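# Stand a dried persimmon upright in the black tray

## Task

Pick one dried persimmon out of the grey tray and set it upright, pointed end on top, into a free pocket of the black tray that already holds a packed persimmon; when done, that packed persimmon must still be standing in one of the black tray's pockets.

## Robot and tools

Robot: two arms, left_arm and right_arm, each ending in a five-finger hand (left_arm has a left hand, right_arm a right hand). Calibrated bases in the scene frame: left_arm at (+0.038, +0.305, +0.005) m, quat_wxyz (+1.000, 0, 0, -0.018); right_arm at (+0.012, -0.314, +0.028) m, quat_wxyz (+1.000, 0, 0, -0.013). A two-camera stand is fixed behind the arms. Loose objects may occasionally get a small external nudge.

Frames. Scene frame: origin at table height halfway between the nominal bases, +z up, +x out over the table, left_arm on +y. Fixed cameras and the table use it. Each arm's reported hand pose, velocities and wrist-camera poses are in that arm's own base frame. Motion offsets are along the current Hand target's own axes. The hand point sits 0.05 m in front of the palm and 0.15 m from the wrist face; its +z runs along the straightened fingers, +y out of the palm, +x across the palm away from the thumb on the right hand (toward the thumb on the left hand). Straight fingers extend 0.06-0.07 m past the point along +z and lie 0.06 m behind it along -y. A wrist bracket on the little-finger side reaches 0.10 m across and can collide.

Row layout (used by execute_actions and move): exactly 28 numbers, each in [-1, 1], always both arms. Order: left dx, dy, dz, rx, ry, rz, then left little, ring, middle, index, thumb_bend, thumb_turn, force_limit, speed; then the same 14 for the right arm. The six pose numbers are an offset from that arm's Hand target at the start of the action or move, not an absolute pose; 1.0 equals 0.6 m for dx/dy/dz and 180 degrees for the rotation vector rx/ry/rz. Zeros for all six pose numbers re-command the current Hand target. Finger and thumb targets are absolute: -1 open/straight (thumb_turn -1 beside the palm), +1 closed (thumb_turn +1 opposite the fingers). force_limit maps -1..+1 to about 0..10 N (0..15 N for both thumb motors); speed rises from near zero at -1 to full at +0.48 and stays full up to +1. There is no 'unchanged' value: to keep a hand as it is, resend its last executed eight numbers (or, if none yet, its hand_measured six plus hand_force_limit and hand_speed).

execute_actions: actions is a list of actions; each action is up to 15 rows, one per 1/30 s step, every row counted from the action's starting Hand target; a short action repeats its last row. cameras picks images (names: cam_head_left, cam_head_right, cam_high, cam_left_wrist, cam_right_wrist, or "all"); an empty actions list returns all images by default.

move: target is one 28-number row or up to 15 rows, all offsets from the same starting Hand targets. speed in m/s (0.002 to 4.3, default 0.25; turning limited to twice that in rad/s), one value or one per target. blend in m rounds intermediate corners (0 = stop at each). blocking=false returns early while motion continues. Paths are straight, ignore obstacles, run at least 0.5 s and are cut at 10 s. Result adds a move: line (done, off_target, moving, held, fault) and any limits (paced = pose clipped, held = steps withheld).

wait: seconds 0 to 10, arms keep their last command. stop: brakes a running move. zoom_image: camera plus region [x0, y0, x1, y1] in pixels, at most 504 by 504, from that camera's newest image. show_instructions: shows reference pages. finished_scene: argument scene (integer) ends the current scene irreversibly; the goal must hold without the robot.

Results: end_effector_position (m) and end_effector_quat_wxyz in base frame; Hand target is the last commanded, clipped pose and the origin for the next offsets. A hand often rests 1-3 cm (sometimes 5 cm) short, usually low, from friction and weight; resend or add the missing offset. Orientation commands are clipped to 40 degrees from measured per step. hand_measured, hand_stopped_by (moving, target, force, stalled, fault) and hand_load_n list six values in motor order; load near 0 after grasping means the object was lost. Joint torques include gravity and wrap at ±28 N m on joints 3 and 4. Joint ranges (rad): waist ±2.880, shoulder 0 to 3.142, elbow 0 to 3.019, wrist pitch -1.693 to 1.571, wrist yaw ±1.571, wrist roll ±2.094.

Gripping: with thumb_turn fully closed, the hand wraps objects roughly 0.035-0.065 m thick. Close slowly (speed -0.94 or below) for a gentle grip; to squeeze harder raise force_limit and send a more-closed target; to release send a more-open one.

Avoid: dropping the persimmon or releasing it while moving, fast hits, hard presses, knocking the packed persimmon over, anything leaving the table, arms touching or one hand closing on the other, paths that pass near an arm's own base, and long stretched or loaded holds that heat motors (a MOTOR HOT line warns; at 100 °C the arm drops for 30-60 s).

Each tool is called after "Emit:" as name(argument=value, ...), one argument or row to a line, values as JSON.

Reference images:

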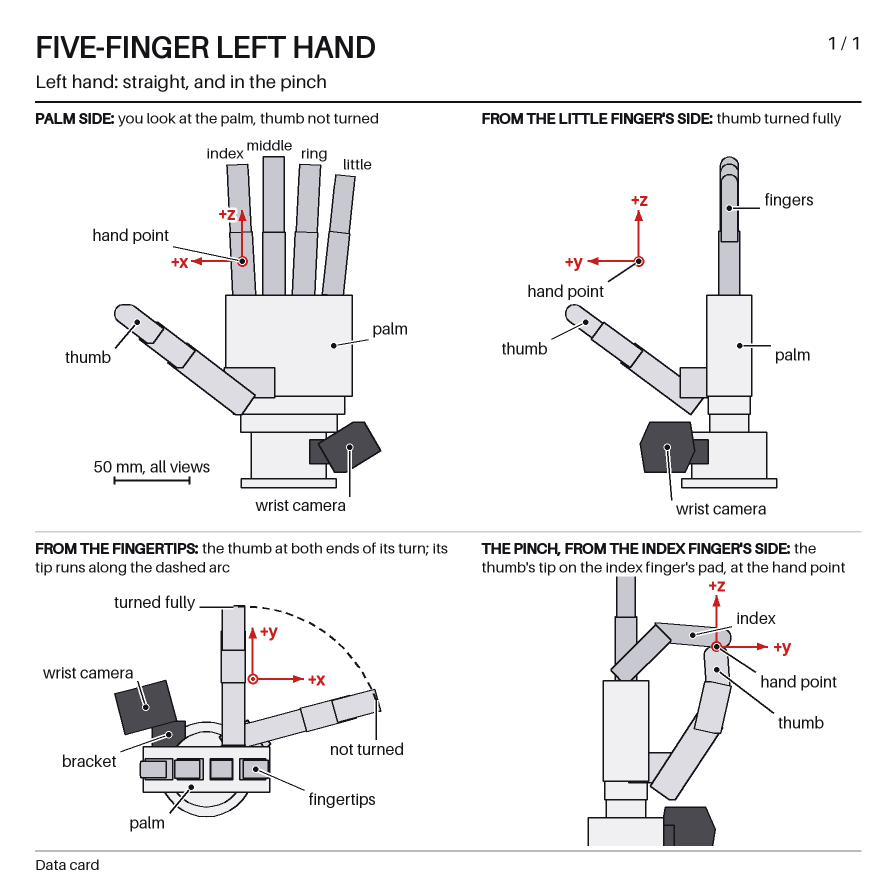

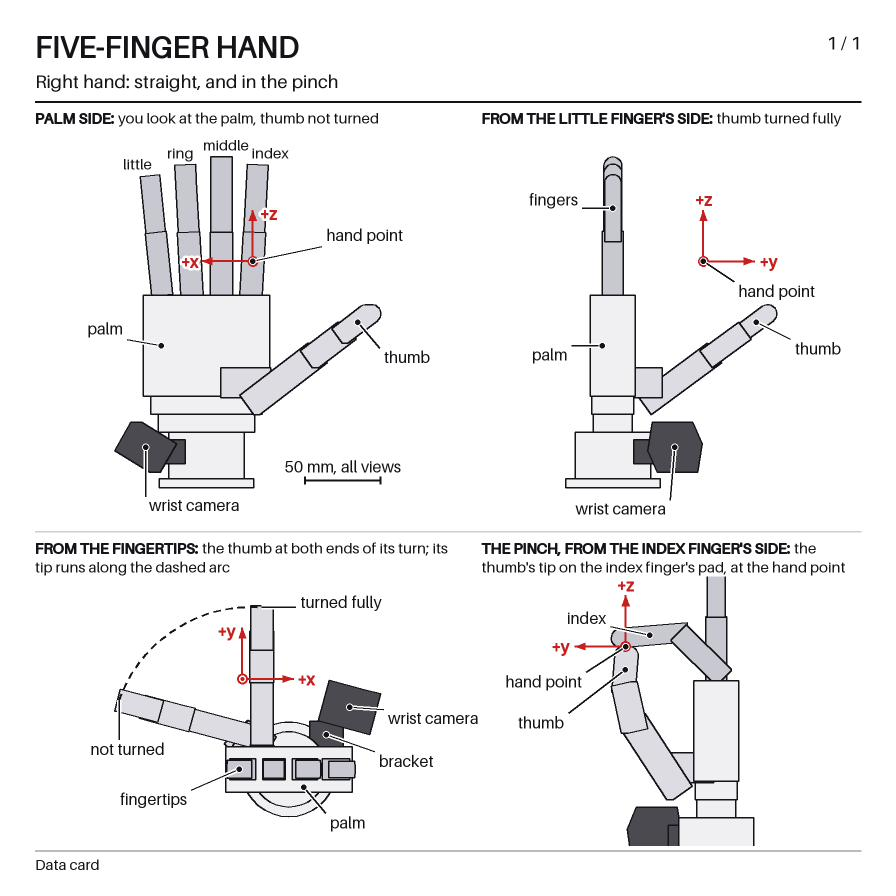

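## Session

Emit:
execute_actions(
  actions=[],
)

Emit:
zoom_image(
  camera="cam_high",
  region=[480, 100, 720, 420],
)

Emit:
zoom_image(
  camera="cam_head_left",
  region=[360, 260, 640, 430],
)

Scene clock: 0.00 s.
left_arm: end_effector_position=(+0.5683, -0.0493, +0.1622) hand_measured=(-1.000, -1.000, -1.000, -1.000, -1.000, -1.000) hand_load_n=(+0.5, -0.5, +0.0, +0.0, +0.0, +0.0) hand_stopped_by=(target, target, target, target, target, target) hand_force_limit=0.00 hand_speed=-0.80 end_effector_quat_wxyz=(+0.504, -0.099, +0.804, -0.299) | right_arm: end_effector_position=(+0.4771, +0.0713, +0.1060) hand_measured=(-1.000, -1.000, -1.000, -1.000, -1.000, -1.000) hand_load_n=(+0.0, +0.0, +0.0, +0.0, +0.0, +0.0) hand_stopped_by=(target, target, target, target, target, target) hand_force_limit=0.00 hand_speed=-0.80 end_effector_quat_wxyz=(-0.279, +0.647, -0.359, +0.612)
Joint positions: left_arm=[-0.022 1.378 0.798 0.239 0.371 1.042] | right_arm=[0.322 1.388 0.411 0.873 0.398 -0.596]
Joint velocities: within noise
Joint torques (N m): no reading
Heat: left arm: hottest elbow 31 °C; right arm: hottest elbow 29 °C.
Hand target: left_arm +0.5765, -0.0495, +0.1754; +0.515, -0.095, +0.797, -0.300 | right_arm +0.4839, +0.0735, +0.1139; -0.284, +0.641, -0.358, +0.617

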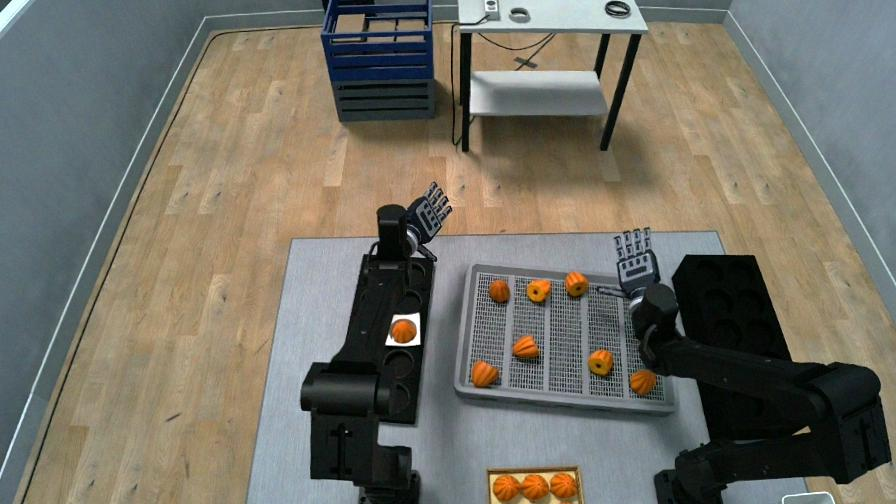

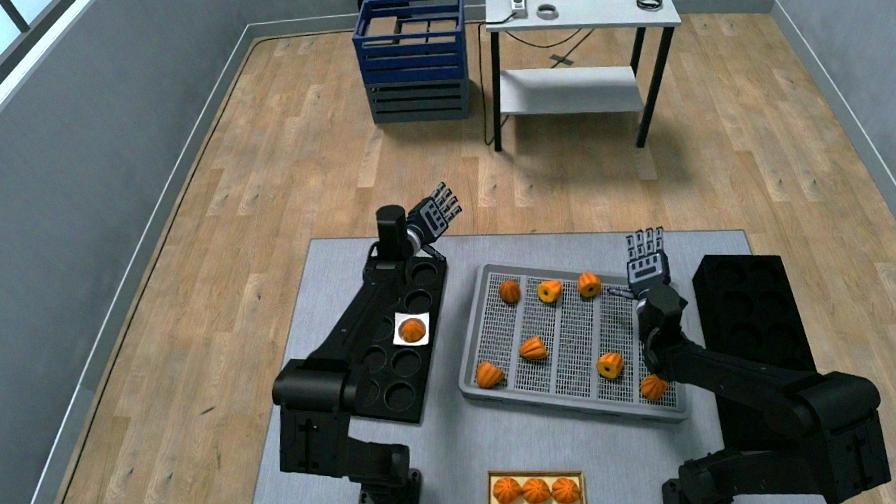

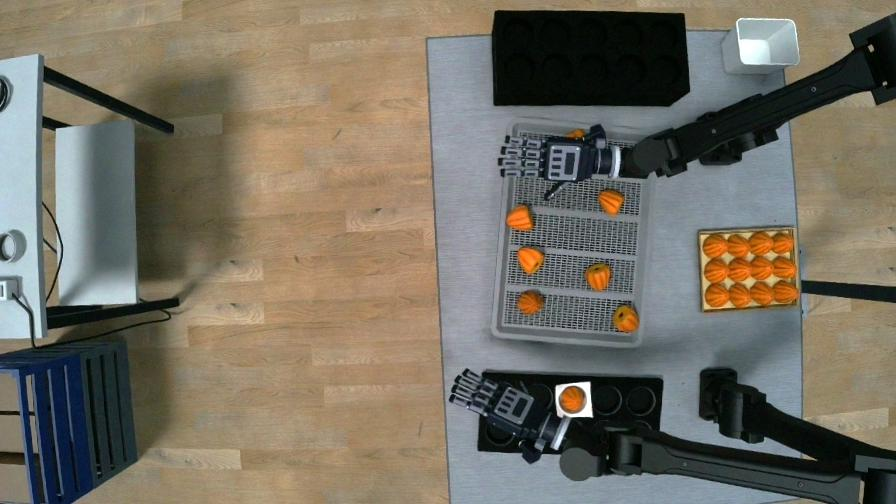

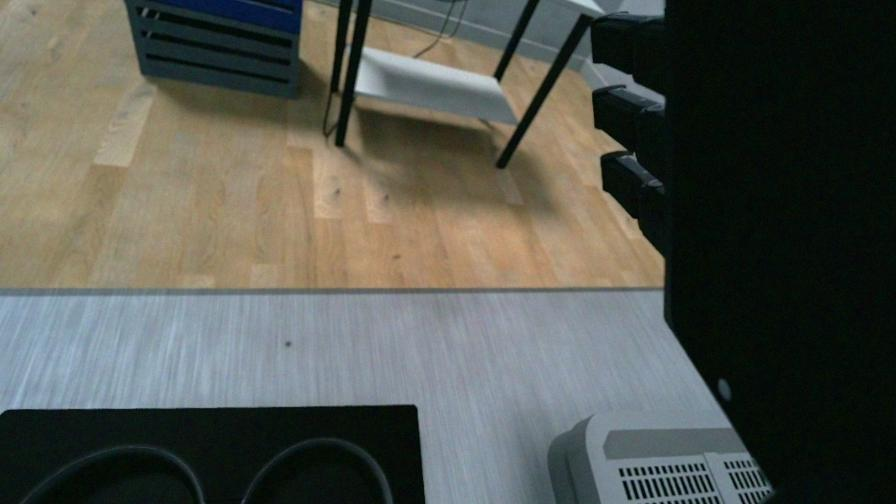

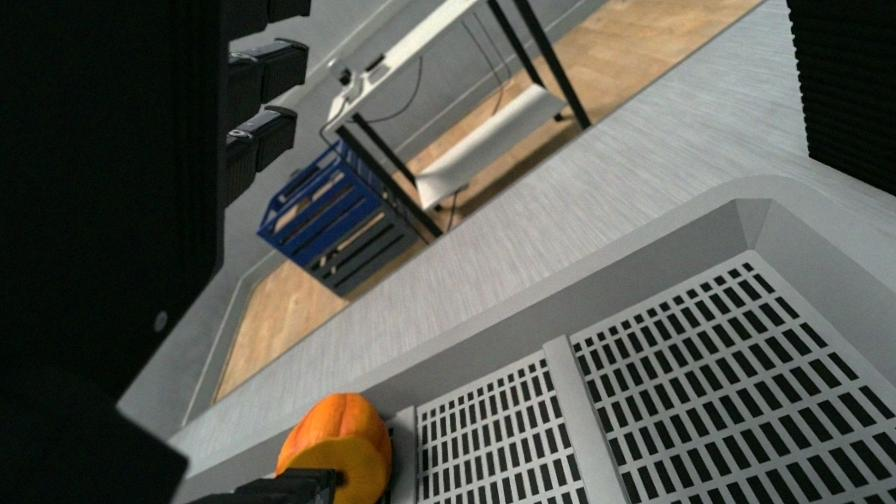

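Scaled by 1.575 from the camera's 896x504 image, which has a finer 1280x720 frame.

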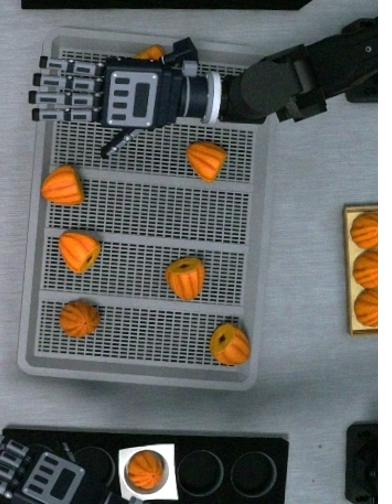

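Scaled by 1.800 from the camera's 896x504 image, which has a finer 1280x720 frame.

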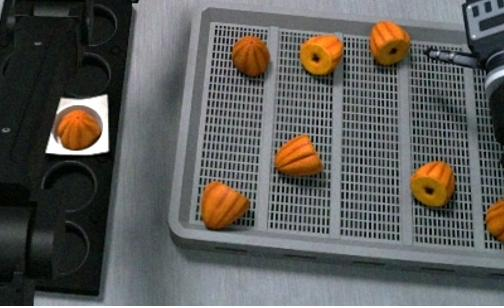

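Emit:
move(
  target=[0.2642,-0.2912,-0.0292,-0.1179,0.1228,-0.2541,1,1,-0.5,-0.5,-1,1,0,-0.3,0,0,0,0,0,0,-1,-1,-1,-1,-1,-1,0,-0.8],
  cameras=["cam_high","cam_left_wrist","cam_head_left","cam_head_right"],
)

Emit:
zoom_image(
  camera="cam_high",
  region=[490, 240, 600, 340],
)

Emit:
zoom_image(
  camera="cam_high",
  region=[470, 350, 670, 470],
)

Emit:
zoom_image(
  camera="cam_head_left",
  region=[440, 240, 560, 350],
)

Scene clock: 16.73 s.
left_arm: end_effector_position=(+0.4471, -0.2449, +0.1433) hand_measured=(+1.000, +1.000, -0.500, -0.500, -1.000, +1.000) hand_load_n=(+0.0, +0.0, +0.0, +0.0, +0.0, +0.0) hand_stopped_by=(target, target, target, target, target, target) hand_force_limit=0.00 hand_speed=-0.30 end_effector_quat_wxyz=(+0.173, -0.428, +0.824, -0.329) | right_arm: end_effector_position=(+0.4771, +0.0713, +0.1060) hand_measured=(-1.000, -1.000, -1.000, -1.000, -1.000, -1.000) hand_load_n=(+0.0, +0.0, +0.0, +0.0, +0.0, +0.0) hand_stopped_by=(target, target, target, target, target, target) hand_force_limit=0.00 hand_speed=-0.80 end_effector_quat_wxyz=(-0.279, +0.647, -0.359, +0.612)
Joint positions: left_arm=[-0.406 1.382 1.019 -0.456 0.139 0.152] | right_arm=[0.322 1.388 0.411 0.873 0.398 -0.596]
Joint torques (N m): left_arm=[-1.08 -9.58 11.63 0.98 0.24 -0.03] | right_arm=[0.5 -7.3 8.05 1.55 -0.11 -0.04]
Heat: left arm: hottest elbow 32 °C; right arm: hottest elbow 30 °C.
Hand target: left_arm +0.4619, -0.2558, +0.1600; +0.177, -0.426, +0.820, -0.340 | right_arm +0.4839, +0.0735, +0.1139; -0.284, +0.641, -0.358, +0.617
Off the commanded pose: left_arm 0.025 m, 1 deg | right_arm 0.011 m, 1 deg.
move: off_target (left_arm, right_arm)
Images, in order (width x height): cam_head_left 896x504, cam_head_right 896x504, cam_high 896x504, cam_left_wrist 896x504.

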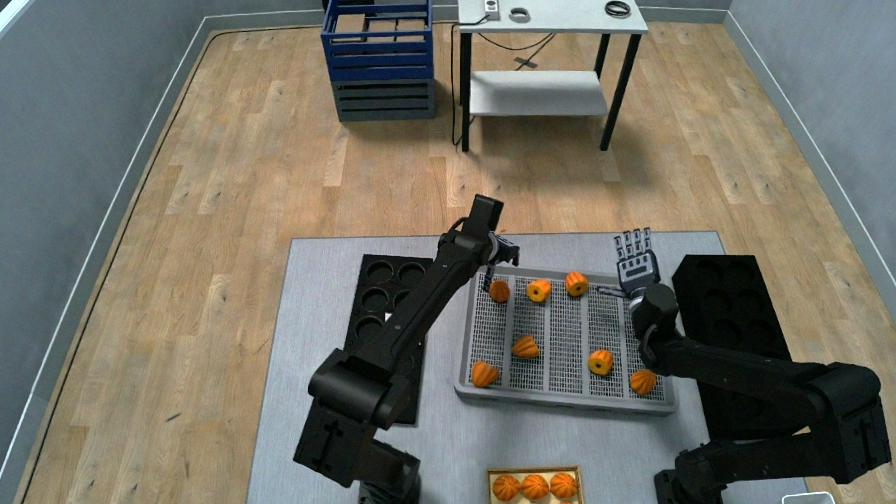

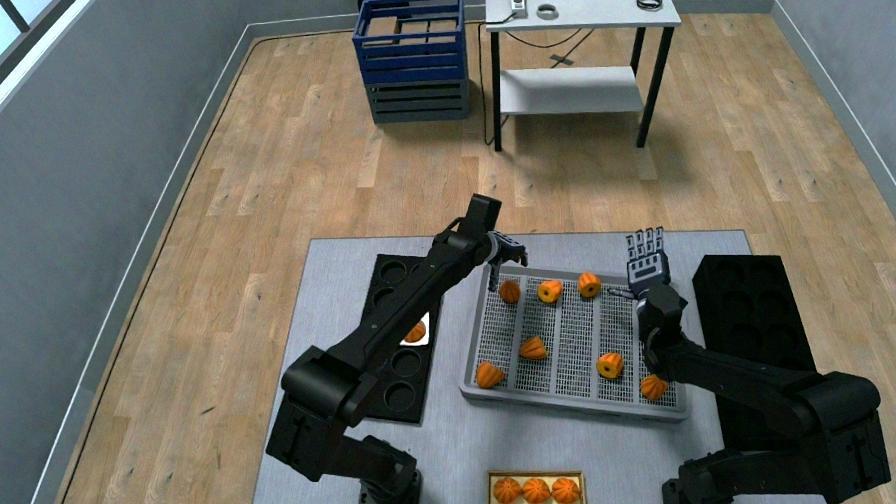

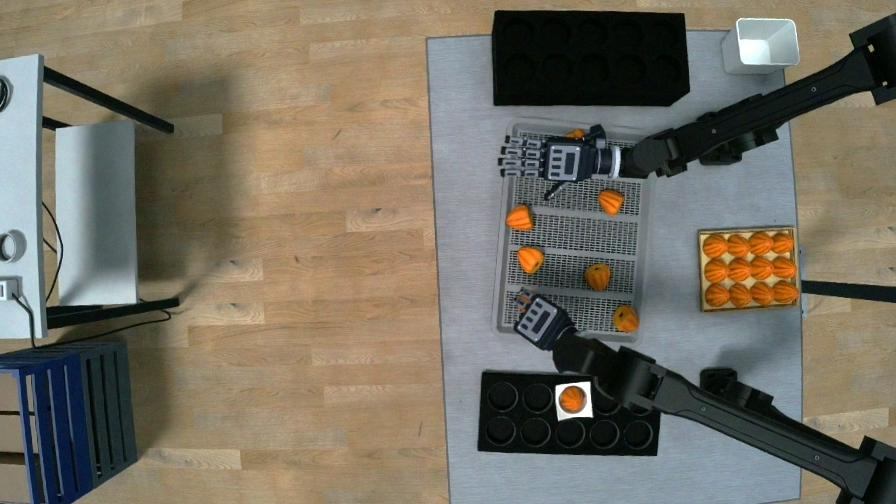

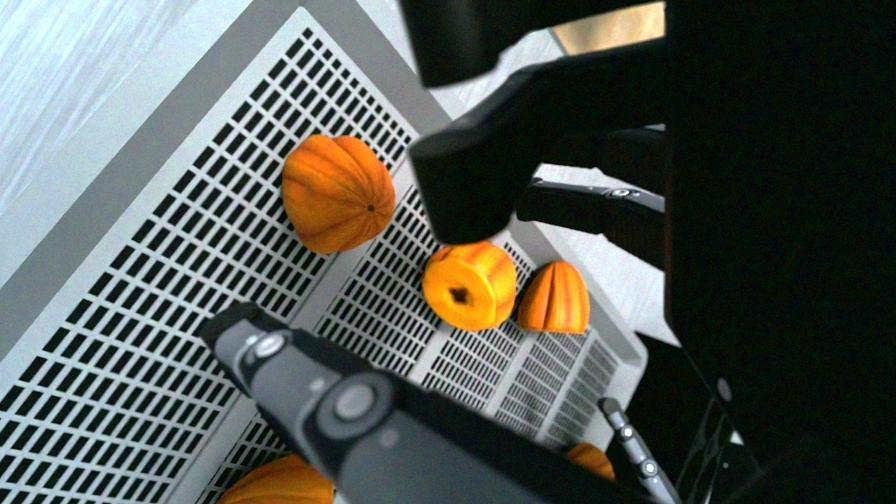

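Scaled by 4.582 from the camera's 896x504 image, which has a finer 1280x720 frame.

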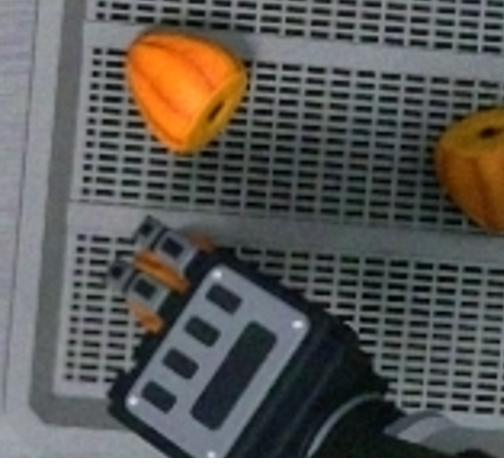

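Scaled by 2.520 from the camera's 896x504 image, which has a finer 1280x720 frame.

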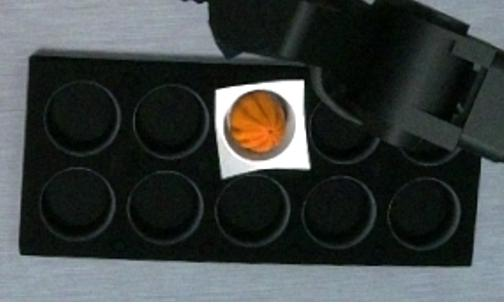

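Scaled by 4.200 from the camera's 896x504 image, which has a finer 1280x720 frame.

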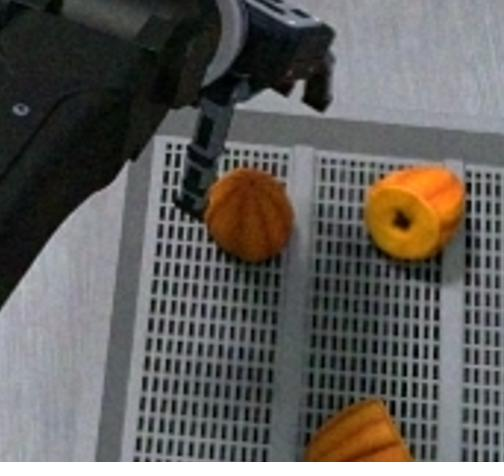

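Emit:
move(
  target=[
    [0,0.0648,0.0648,0,0,0,1,1,-0.5,-0.5,-1,1,0,-0.3,0,0,0,0,0,0,-1,-1,-1,-1,-1,-1,0,-0.8],
    [-0.0027,0.1195,0.1115,0,0,0,1,1,-0.5,-0.5,-1,1,0,-0.3,0,0,0,0,0,0,-1,-1,-1,-1,-1,-1,0,-0.8],
  ],
  speed=0.15,
  cameras=["cam_high","cam_left_wrist","cam_head_left"],
)

Emit:
zoom_image(
  camera="cam_high",
  region=[490, 250, 590, 340],
)

Emit:
zoom_image(
  camera="cam_head_left",
  region=[450, 240, 550, 330],
)

Scene clock: 28.97 s.
left_arm: end_effector_position=(+0.4583, -0.2502, +0.0661) hand_measured=(+1.000, +1.000, -0.500, -0.500, -1.000, +1.000) hand_load_n=(+0.0, +0.0, +0.0, +0.0, +0.0, +0.0) hand_stopped_by=(target, target, target, target, target, target) hand_force_limit=0.00 hand_speed=-0.30 end_effector_quat_wxyz=(+0.177, -0.426, +0.821, -0.336) | right_arm: end_effector_position=(+0.4771, +0.0713, +0.1060) hand_measured=(-1.000, -1.000, -1.000, -1.000, -1.000, -1.000) hand_load_n=(+0.0, +0.0, +0.0, +0.0, +0.0, +0.0) hand_stopped_by=(target, target, target, target, target, target) hand_force_limit=0.00 hand_speed=-0.80 end_effector_quat_wxyz=(-0.279, +0.647, -0.359, +0.612)
Joint positions: left_arm=[-0.406 1.507 0.916 -0.21 0.14 0.151] | right_arm=[0.322 1.388 0.411 0.873 0.398 -0.596]
Joint torques (N m): left_arm=[-0.62 -10.99 6.71 2.13 0.29 0.05] | right_arm=[0.56 -7.18 8.06 1.55 -0.11 -0.03]
Heat: left arm: hottest elbow 34 °C; right arm: hottest elbow 31 °C.
Hand target: left_arm +0.4601, -0.2526, +0.0620; +0.177, -0.426, +0.820, -0.340 | right_arm +0.4839, +0.0735, +0.1139; -0.284, +0.641, -0.358, +0.617
Off the commanded pose: left_arm 0.005 m, 0 deg | right_arm 0.011 m, 1 deg.
move: off_target (right_arm)
Images, in order (width x height): cam_head_left 896x504, cam_high 896x504, cam_left_wrist 896x504.

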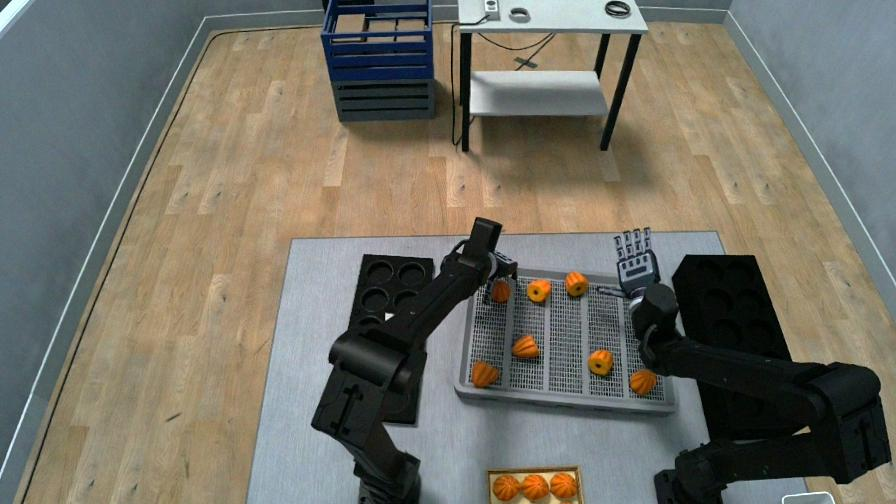

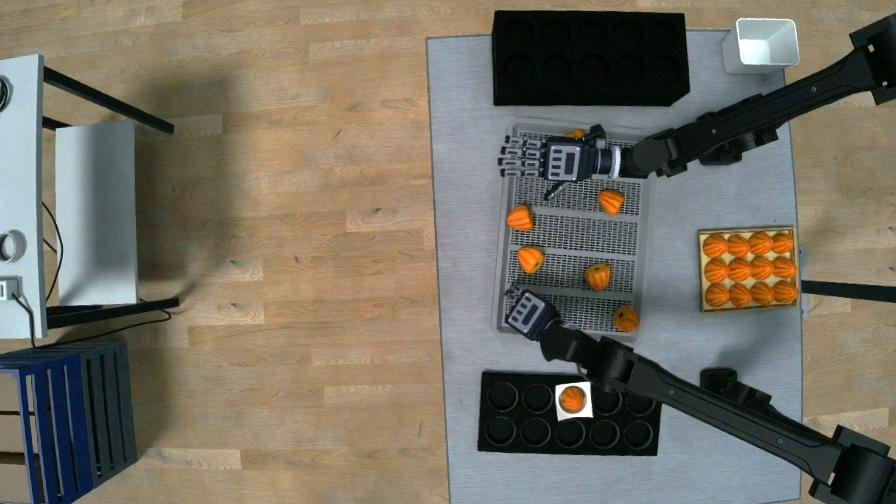

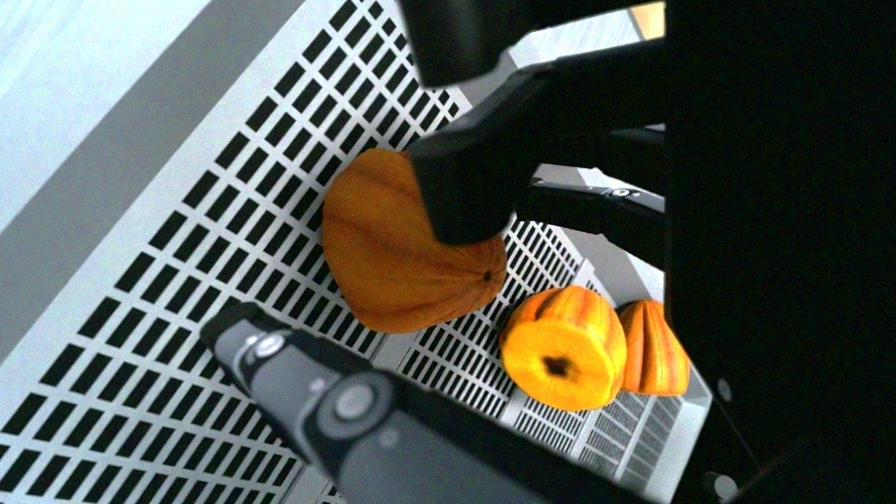

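Scaled by 5.040 from the camera's 896x504 image, which has a finer 1280x720 frame.

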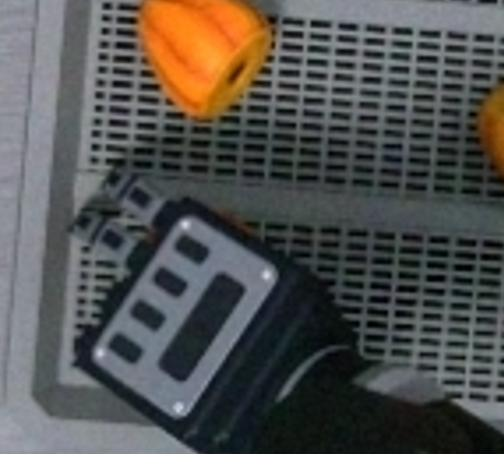

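Scaled by 5.040 from the camera's 896x504 image, which has a finer 1280x720 frame.

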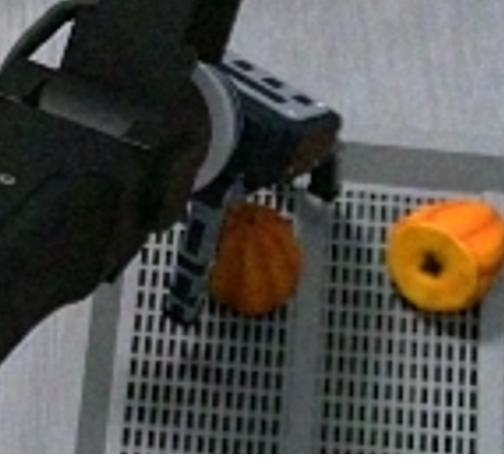

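Emit:
move(
  target=[0,0,0,0,0,0,1,1,0.3,0.3,0.0,1,-0.4,-0.9,0,0,0,0,0,0,-1,-1,-1,-1,-1,-1,0,-0.8],
  speed=0.1,
  cameras=["cam_left_wrist","cam_head_left"],
)

Emit:
zoom_image(
  camera="cam_head_left",
  region=[450, 240, 550, 330],
)

Scene clock: 37.60 s.
left_arm: end_effector_position=(+0.4588, -0.2504, +0.0664) hand_measured=(+1.000, +1.000, +0.122, +0.112, -0.688, +1.000) hand_load_n=(+0.0, +0.0, +3.0, +3.0, +4.5, +0.0) hand_stopped_by=(target, target, force, force, force, target) hand_force_limit=-0.40 hand_speed=-0.90 end_effector_quat_wxyz=(+0.178, -0.425, +0.821, -0.337) | right_arm: end_effector_position=(+0.4771, +0.0713, +0.1060) hand_measured=(-1.000, -1.000, -1.000, -1.000, -1.000, -1.000) hand_load_n=(+0.5, +0.0, +0.0, +0.0, +0.0, +0.0) hand_stopped_by=(target, target, target, target, target, target) hand_force_limit=0.00 hand_speed=-0.80 end_effector_quat_wxyz=(-0.279, +0.647, -0.359, +0.612)
Joint positions: left_arm=[-0.406 1.507 0.916 -0.208 0.14 0.151] | right_arm=[0.322 1.388 0.411 0.873 0.398 -0.596]
Joint torques (N m): left_arm=[-0.67 -10.99 6.65 2.04 0.29 0.05] | right_arm=[0.5 -7.3 8.03 1.59 -0.11 -0.03]
Heat: left arm: hottest elbow 34 °C; right arm: hottest elbow 32 °C.
Hand target: left_arm +0.4601, -0.2525, +0.0620; +0.177, -0.426, +0.820, -0.340 | right_arm +0.4839, +0.0735, +0.1139; -0.284, +0.641, -0.358, +0.617
Off the commanded pose: left_arm 0.005 m, 0 deg | right_arm 0.011 m, 1 deg.
move: off_target (right_arm)
Images, in order (width x height): cam_head_left 896x504, cam_left_wrist 896x504.

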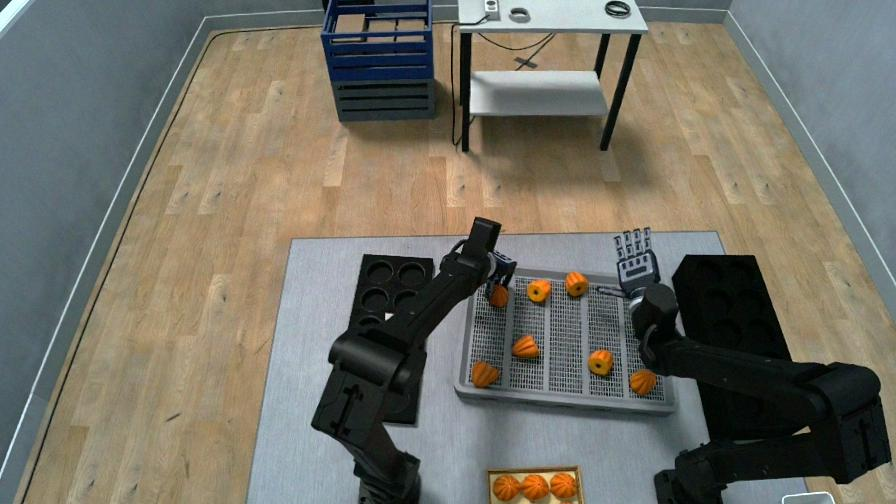

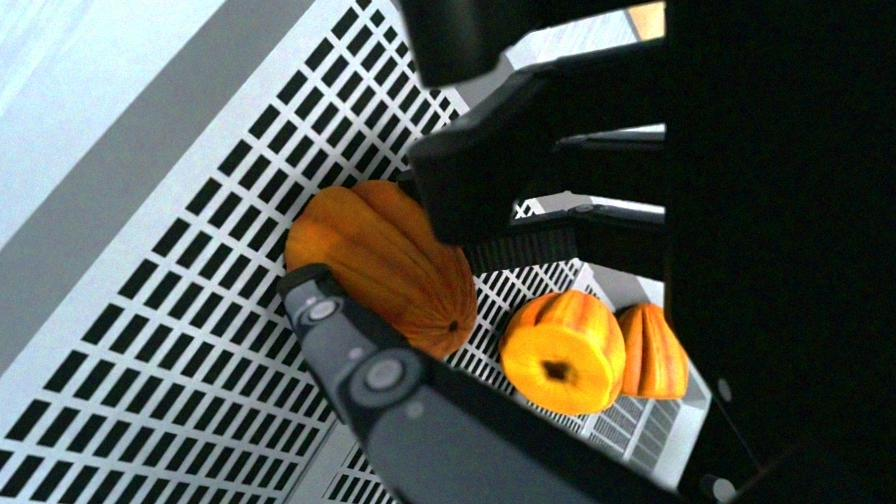

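Scaled by 5.040 from the camera's 896x504 image, which has a finer 1280x720 frame.

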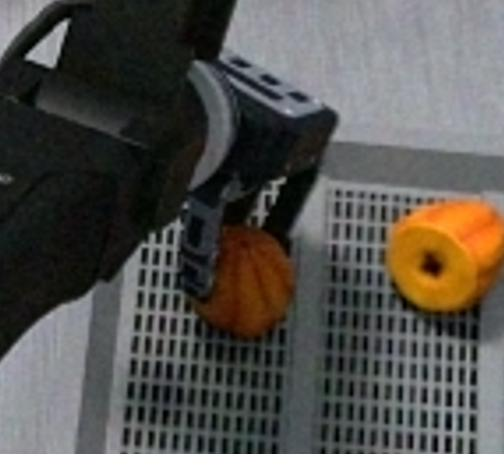

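Emit:
move(
  target=[-0.0042,-0.1293,-0.0827,0,0,0,1,1,0.3,0.3,0.0,1,-0.4,-0.9,0,0,0,0,0,0,-1,-1,-1,-1,-1,-1,0,-0.8],
  speed=0.12,
  cameras=["cam_left_wrist","cam_head_left","cam_head_right","cam_high"],
)

Emit:
zoom_image(
  camera="cam_head_left",
  region=[450, 230, 550, 330],
)

Emit:
zoom_image(
  camera="cam_high",
  region=[490, 250, 590, 340],
)

Scene clock: 42.93 s.
left_arm: end_effector_position=(+0.4610, -0.2514, +0.1205) hand_measured=(+1.000, +1.000, +0.122, +0.112, -0.688, +1.000) hand_load_n=(+0.0, +0.0, +2.0, +3.0, +4.0, +0.0) hand_stopped_by=(target, target, force, force, force, target) hand_force_limit=-0.40 hand_speed=-0.90 end_effector_quat_wxyz=(+0.163, -0.432, +0.828, -0.318) | right_arm: end_effector_position=(+0.4771, +0.0713, +0.1060) hand_measured=(-1.000, -1.000, -1.000, -1.000, -1.000, -1.000) hand_load_n=(+0.0, +0.0, +0.0, +0.0, +0.0, +0.0) hand_stopped_by=(target, target, target, target, target, target) hand_force_limit=0.00 hand_speed=-0.80 end_effector_quat_wxyz=(-0.279, +0.647, -0.359, +0.612)
Joint positions: left_arm=[-0.406 1.461 1.047 -0.438 0.14 0.151] | right_arm=[0.322 1.388 0.411 0.873 0.398 -0.596]
Joint torques (N m): left_arm=[-0.97 -13.1 11.49 1.03 0.22 0.03] | right_arm=[0.56 -7.24 8.06 1.58 -0.12 -0.03]
Heat: left arm: hottest elbow 34 °C; right arm: hottest elbow 32 °C.
Hand target: left_arm +0.4776, -0.2618, +0.1519; +0.177, -0.426, +0.820, -0.340 | right_arm +0.4839, +0.0735, +0.1139; -0.284, +0.641, -0.358, +0.617
Off the commanded pose: left_arm 0.037 m, 3 deg | right_arm 0.011 m, 1 deg.
move: off_target (left_arm, right_arm)
Images, in order (width x height): cam_head_left 896x504, cam_head_right 896x504, cam_high 896x504, cam_left_wrist 896x504.

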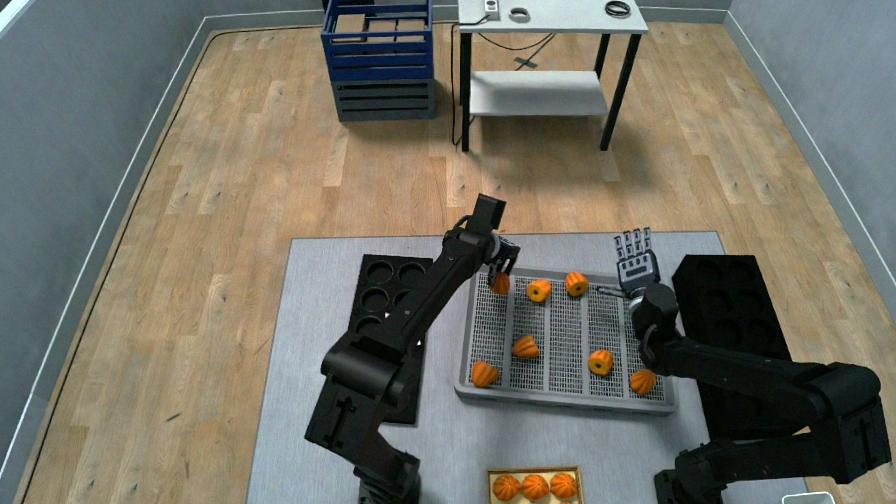

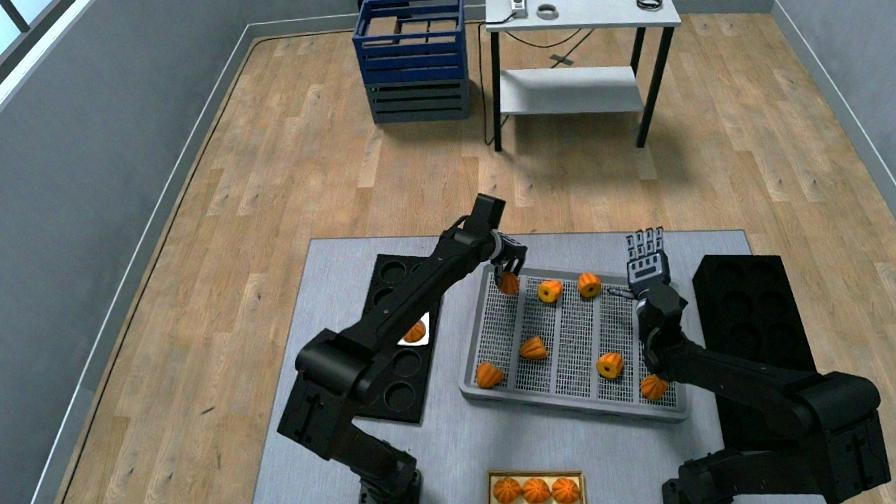

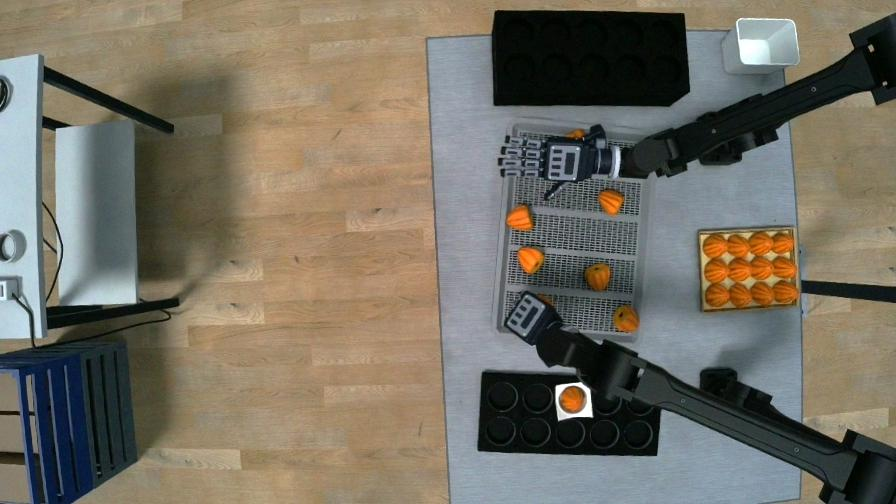

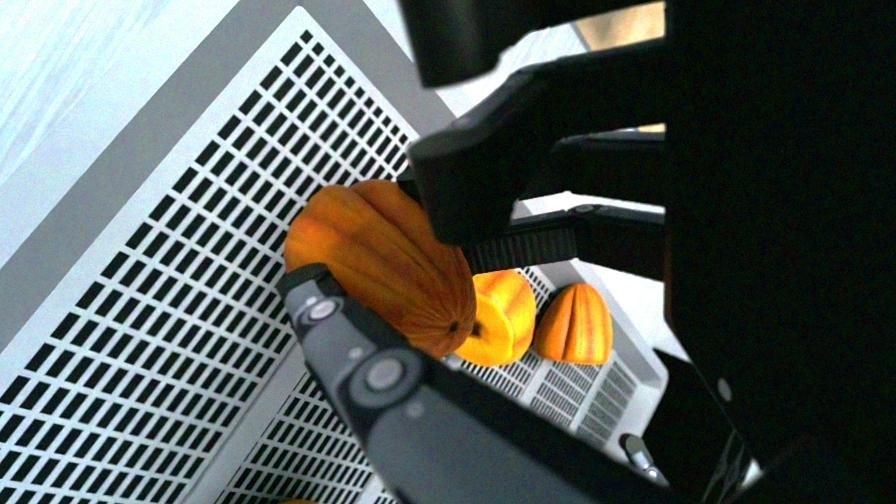

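Scaled by 5.040 from the camera's 896x504 image, which has a finer 1280x720 frame.

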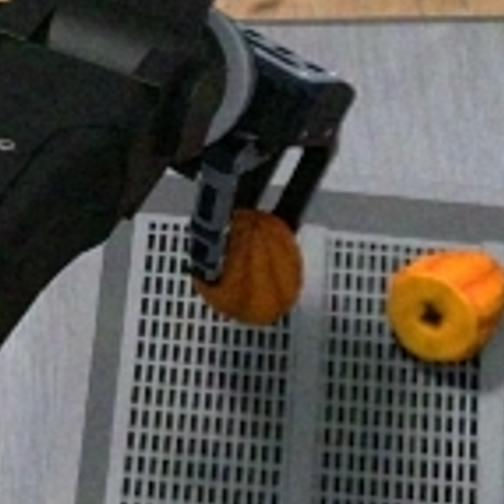

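Scaled by 5.040 from the camera's 896x504 image, which has a finer 1280x720 frame.

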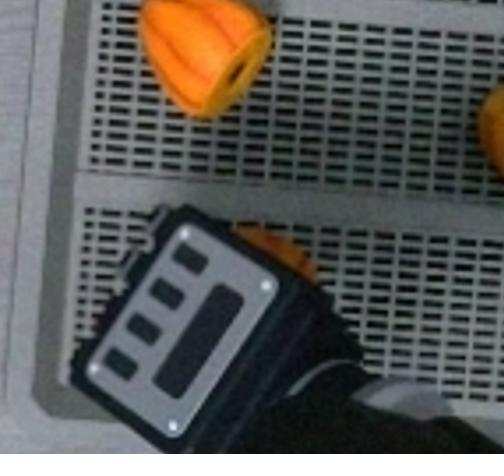

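Emit:
move(
  target=[
    [0,-0.0354,-0.0354,0,0,0,1,1,0.3,0.3,0.0,1,-0.4,-0.9,0,0,0,0,0,0,-1,-1,-1,-1,-1,-1,0,-0.8],
    [-0.3885,0.0625,-0.1052,-0.0544,-0.0959,-0.1145,1,1,0.3,0.3,0.0,1,-0.4,-0.9,0,0,0,0,0,0,-1,-1,-1,-1,-1,-1,0,-0.8],
  ],
  speed=0.2,
  blend=0.02,
  cameras=["cam_left_wrist","cam_head_left","cam_head_right","cam_high"],
)

Emit:
zoom_image(
  camera="cam_head_left",
  region=[350, 220, 450, 320],
)

Emit:
zoom_image(
  camera="cam_high",
  region=[460, 360, 560, 450],
)

Scene clock: 59.07 s.
left_arm: end_effector_position=(+0.5336, -0.0292, +0.1511) hand_measured=(+1.000, +1.000, +0.122, +0.112, -0.688, +1.000) hand_load_n=(+0.0, +0.0, +2.0, +3.0, +4.0, +0.0) hand_stopped_by=(target, target, force, force, force, target) hand_force_limit=-0.40 hand_speed=-0.90 end_effector_quat_wxyz=(+0.185, -0.625, +0.727, -0.217) | right_arm: end_effector_position=(+0.4771, +0.0713, +0.1060) hand_measured=(-1.000, -1.000, -1.000, -1.000, -1.000, -1.000) hand_load_n=(+0.0, +0.0, +0.0, +0.0, +0.0, +0.0) hand_stopped_by=(target, target, target, target, target, target) hand_force_limit=0.00 hand_speed=-0.80 end_effector_quat_wxyz=(-0.279, +0.647, -0.359, +0.612)
Joint positions: left_arm=[0.022 1.532 1.26 -0.727 0.096 0.144] | right_arm=[0.322 1.388 0.411 0.873 0.398 -0.596]
Joint torques (N m): left_arm=[-0.21 -11.99 12.03 0.85 0.05 -0.01] | right_arm=[0.56 -7.24 8.05 1.54 -0.11 -0.03]
Heat: left arm: hottest elbow 36 °C; right arm: hottest elbow 33 °C.
Hand target: left_arm +0.5533, -0.0303, +0.1700; +0.197, -0.624, +0.721, -0.228 | right_arm +0.4839, +0.0735, +0.1139; -0.284, +0.641, -0.358, +0.617
Off the commanded pose: left_arm 0.027 m, 2 deg | right_arm 0.011 m, 1 deg.
move: off_target (left_arm, right_arm); blend cut to 0.0149 m at target 1
Images, in order (width x height): cam_head_left 896x504, cam_head_right 896x504, cam_high 896x504, cam_left_wrist 896x504.

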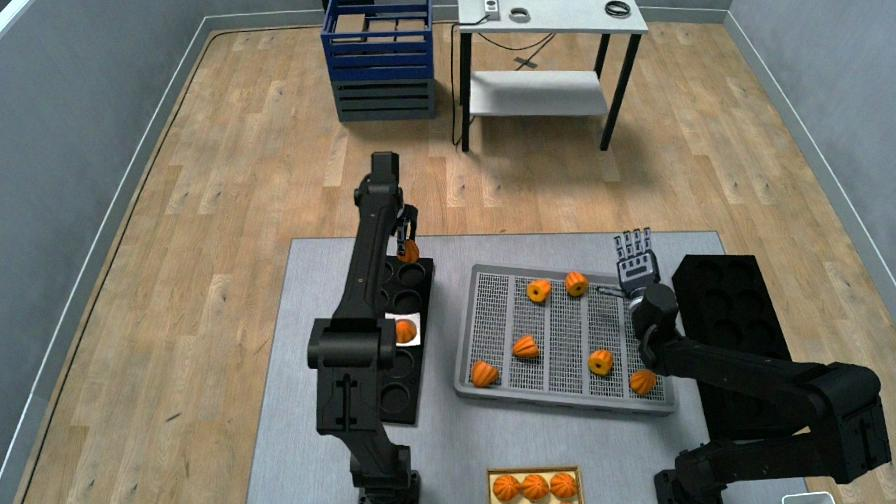

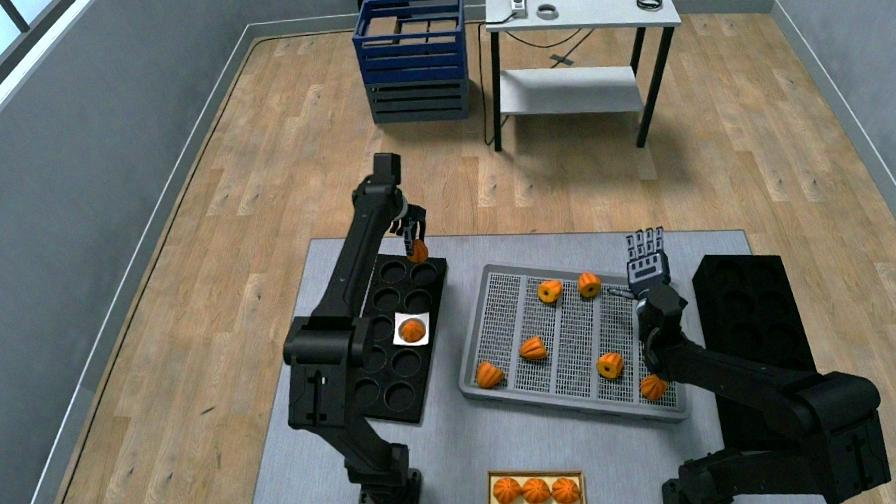

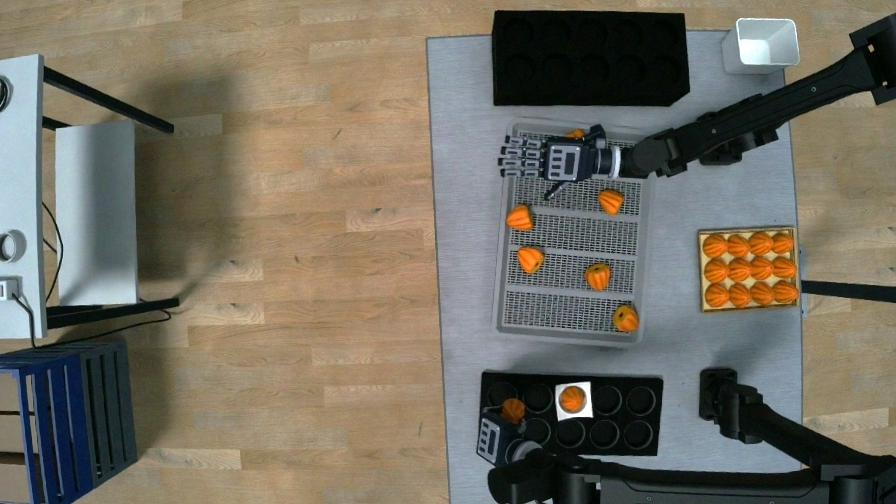

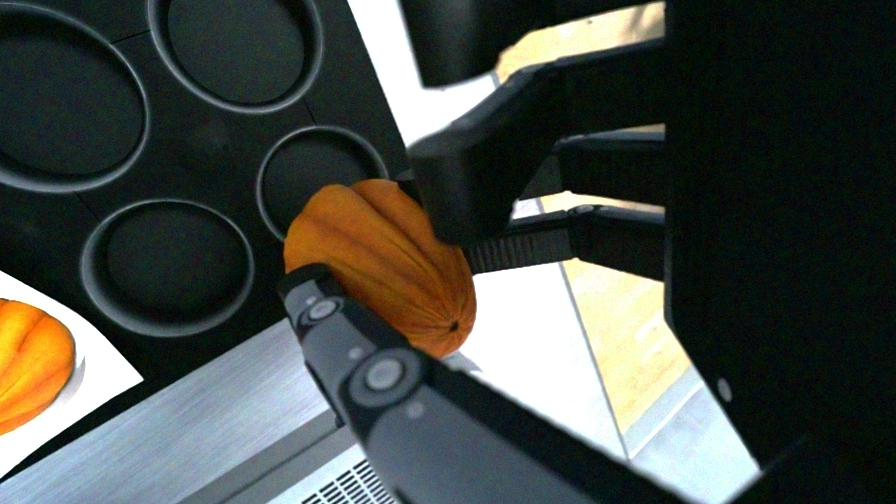

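Scaled by 5.040 from the camera's 896x504 image, which has a finer 1280x720 frame.

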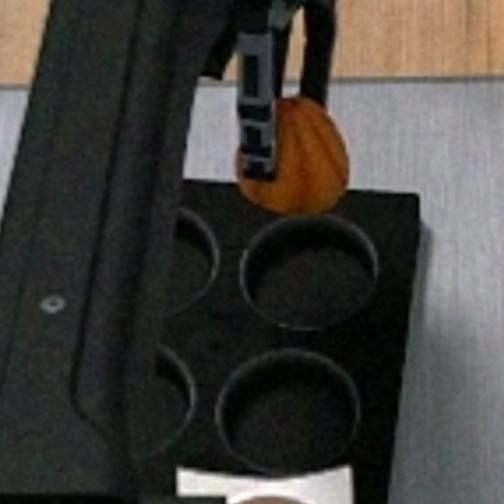

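Scaled by 5.040 from the camera's 896x504 image, which has a finer 1280x720 frame.

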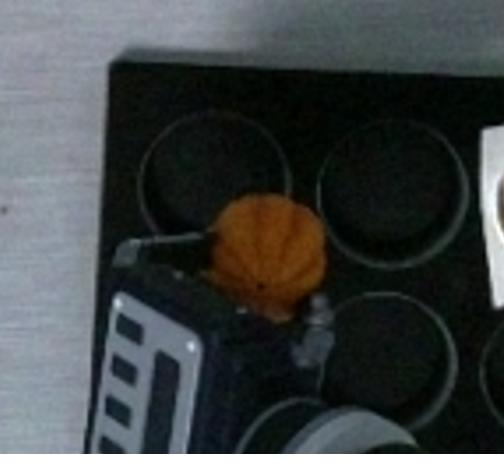

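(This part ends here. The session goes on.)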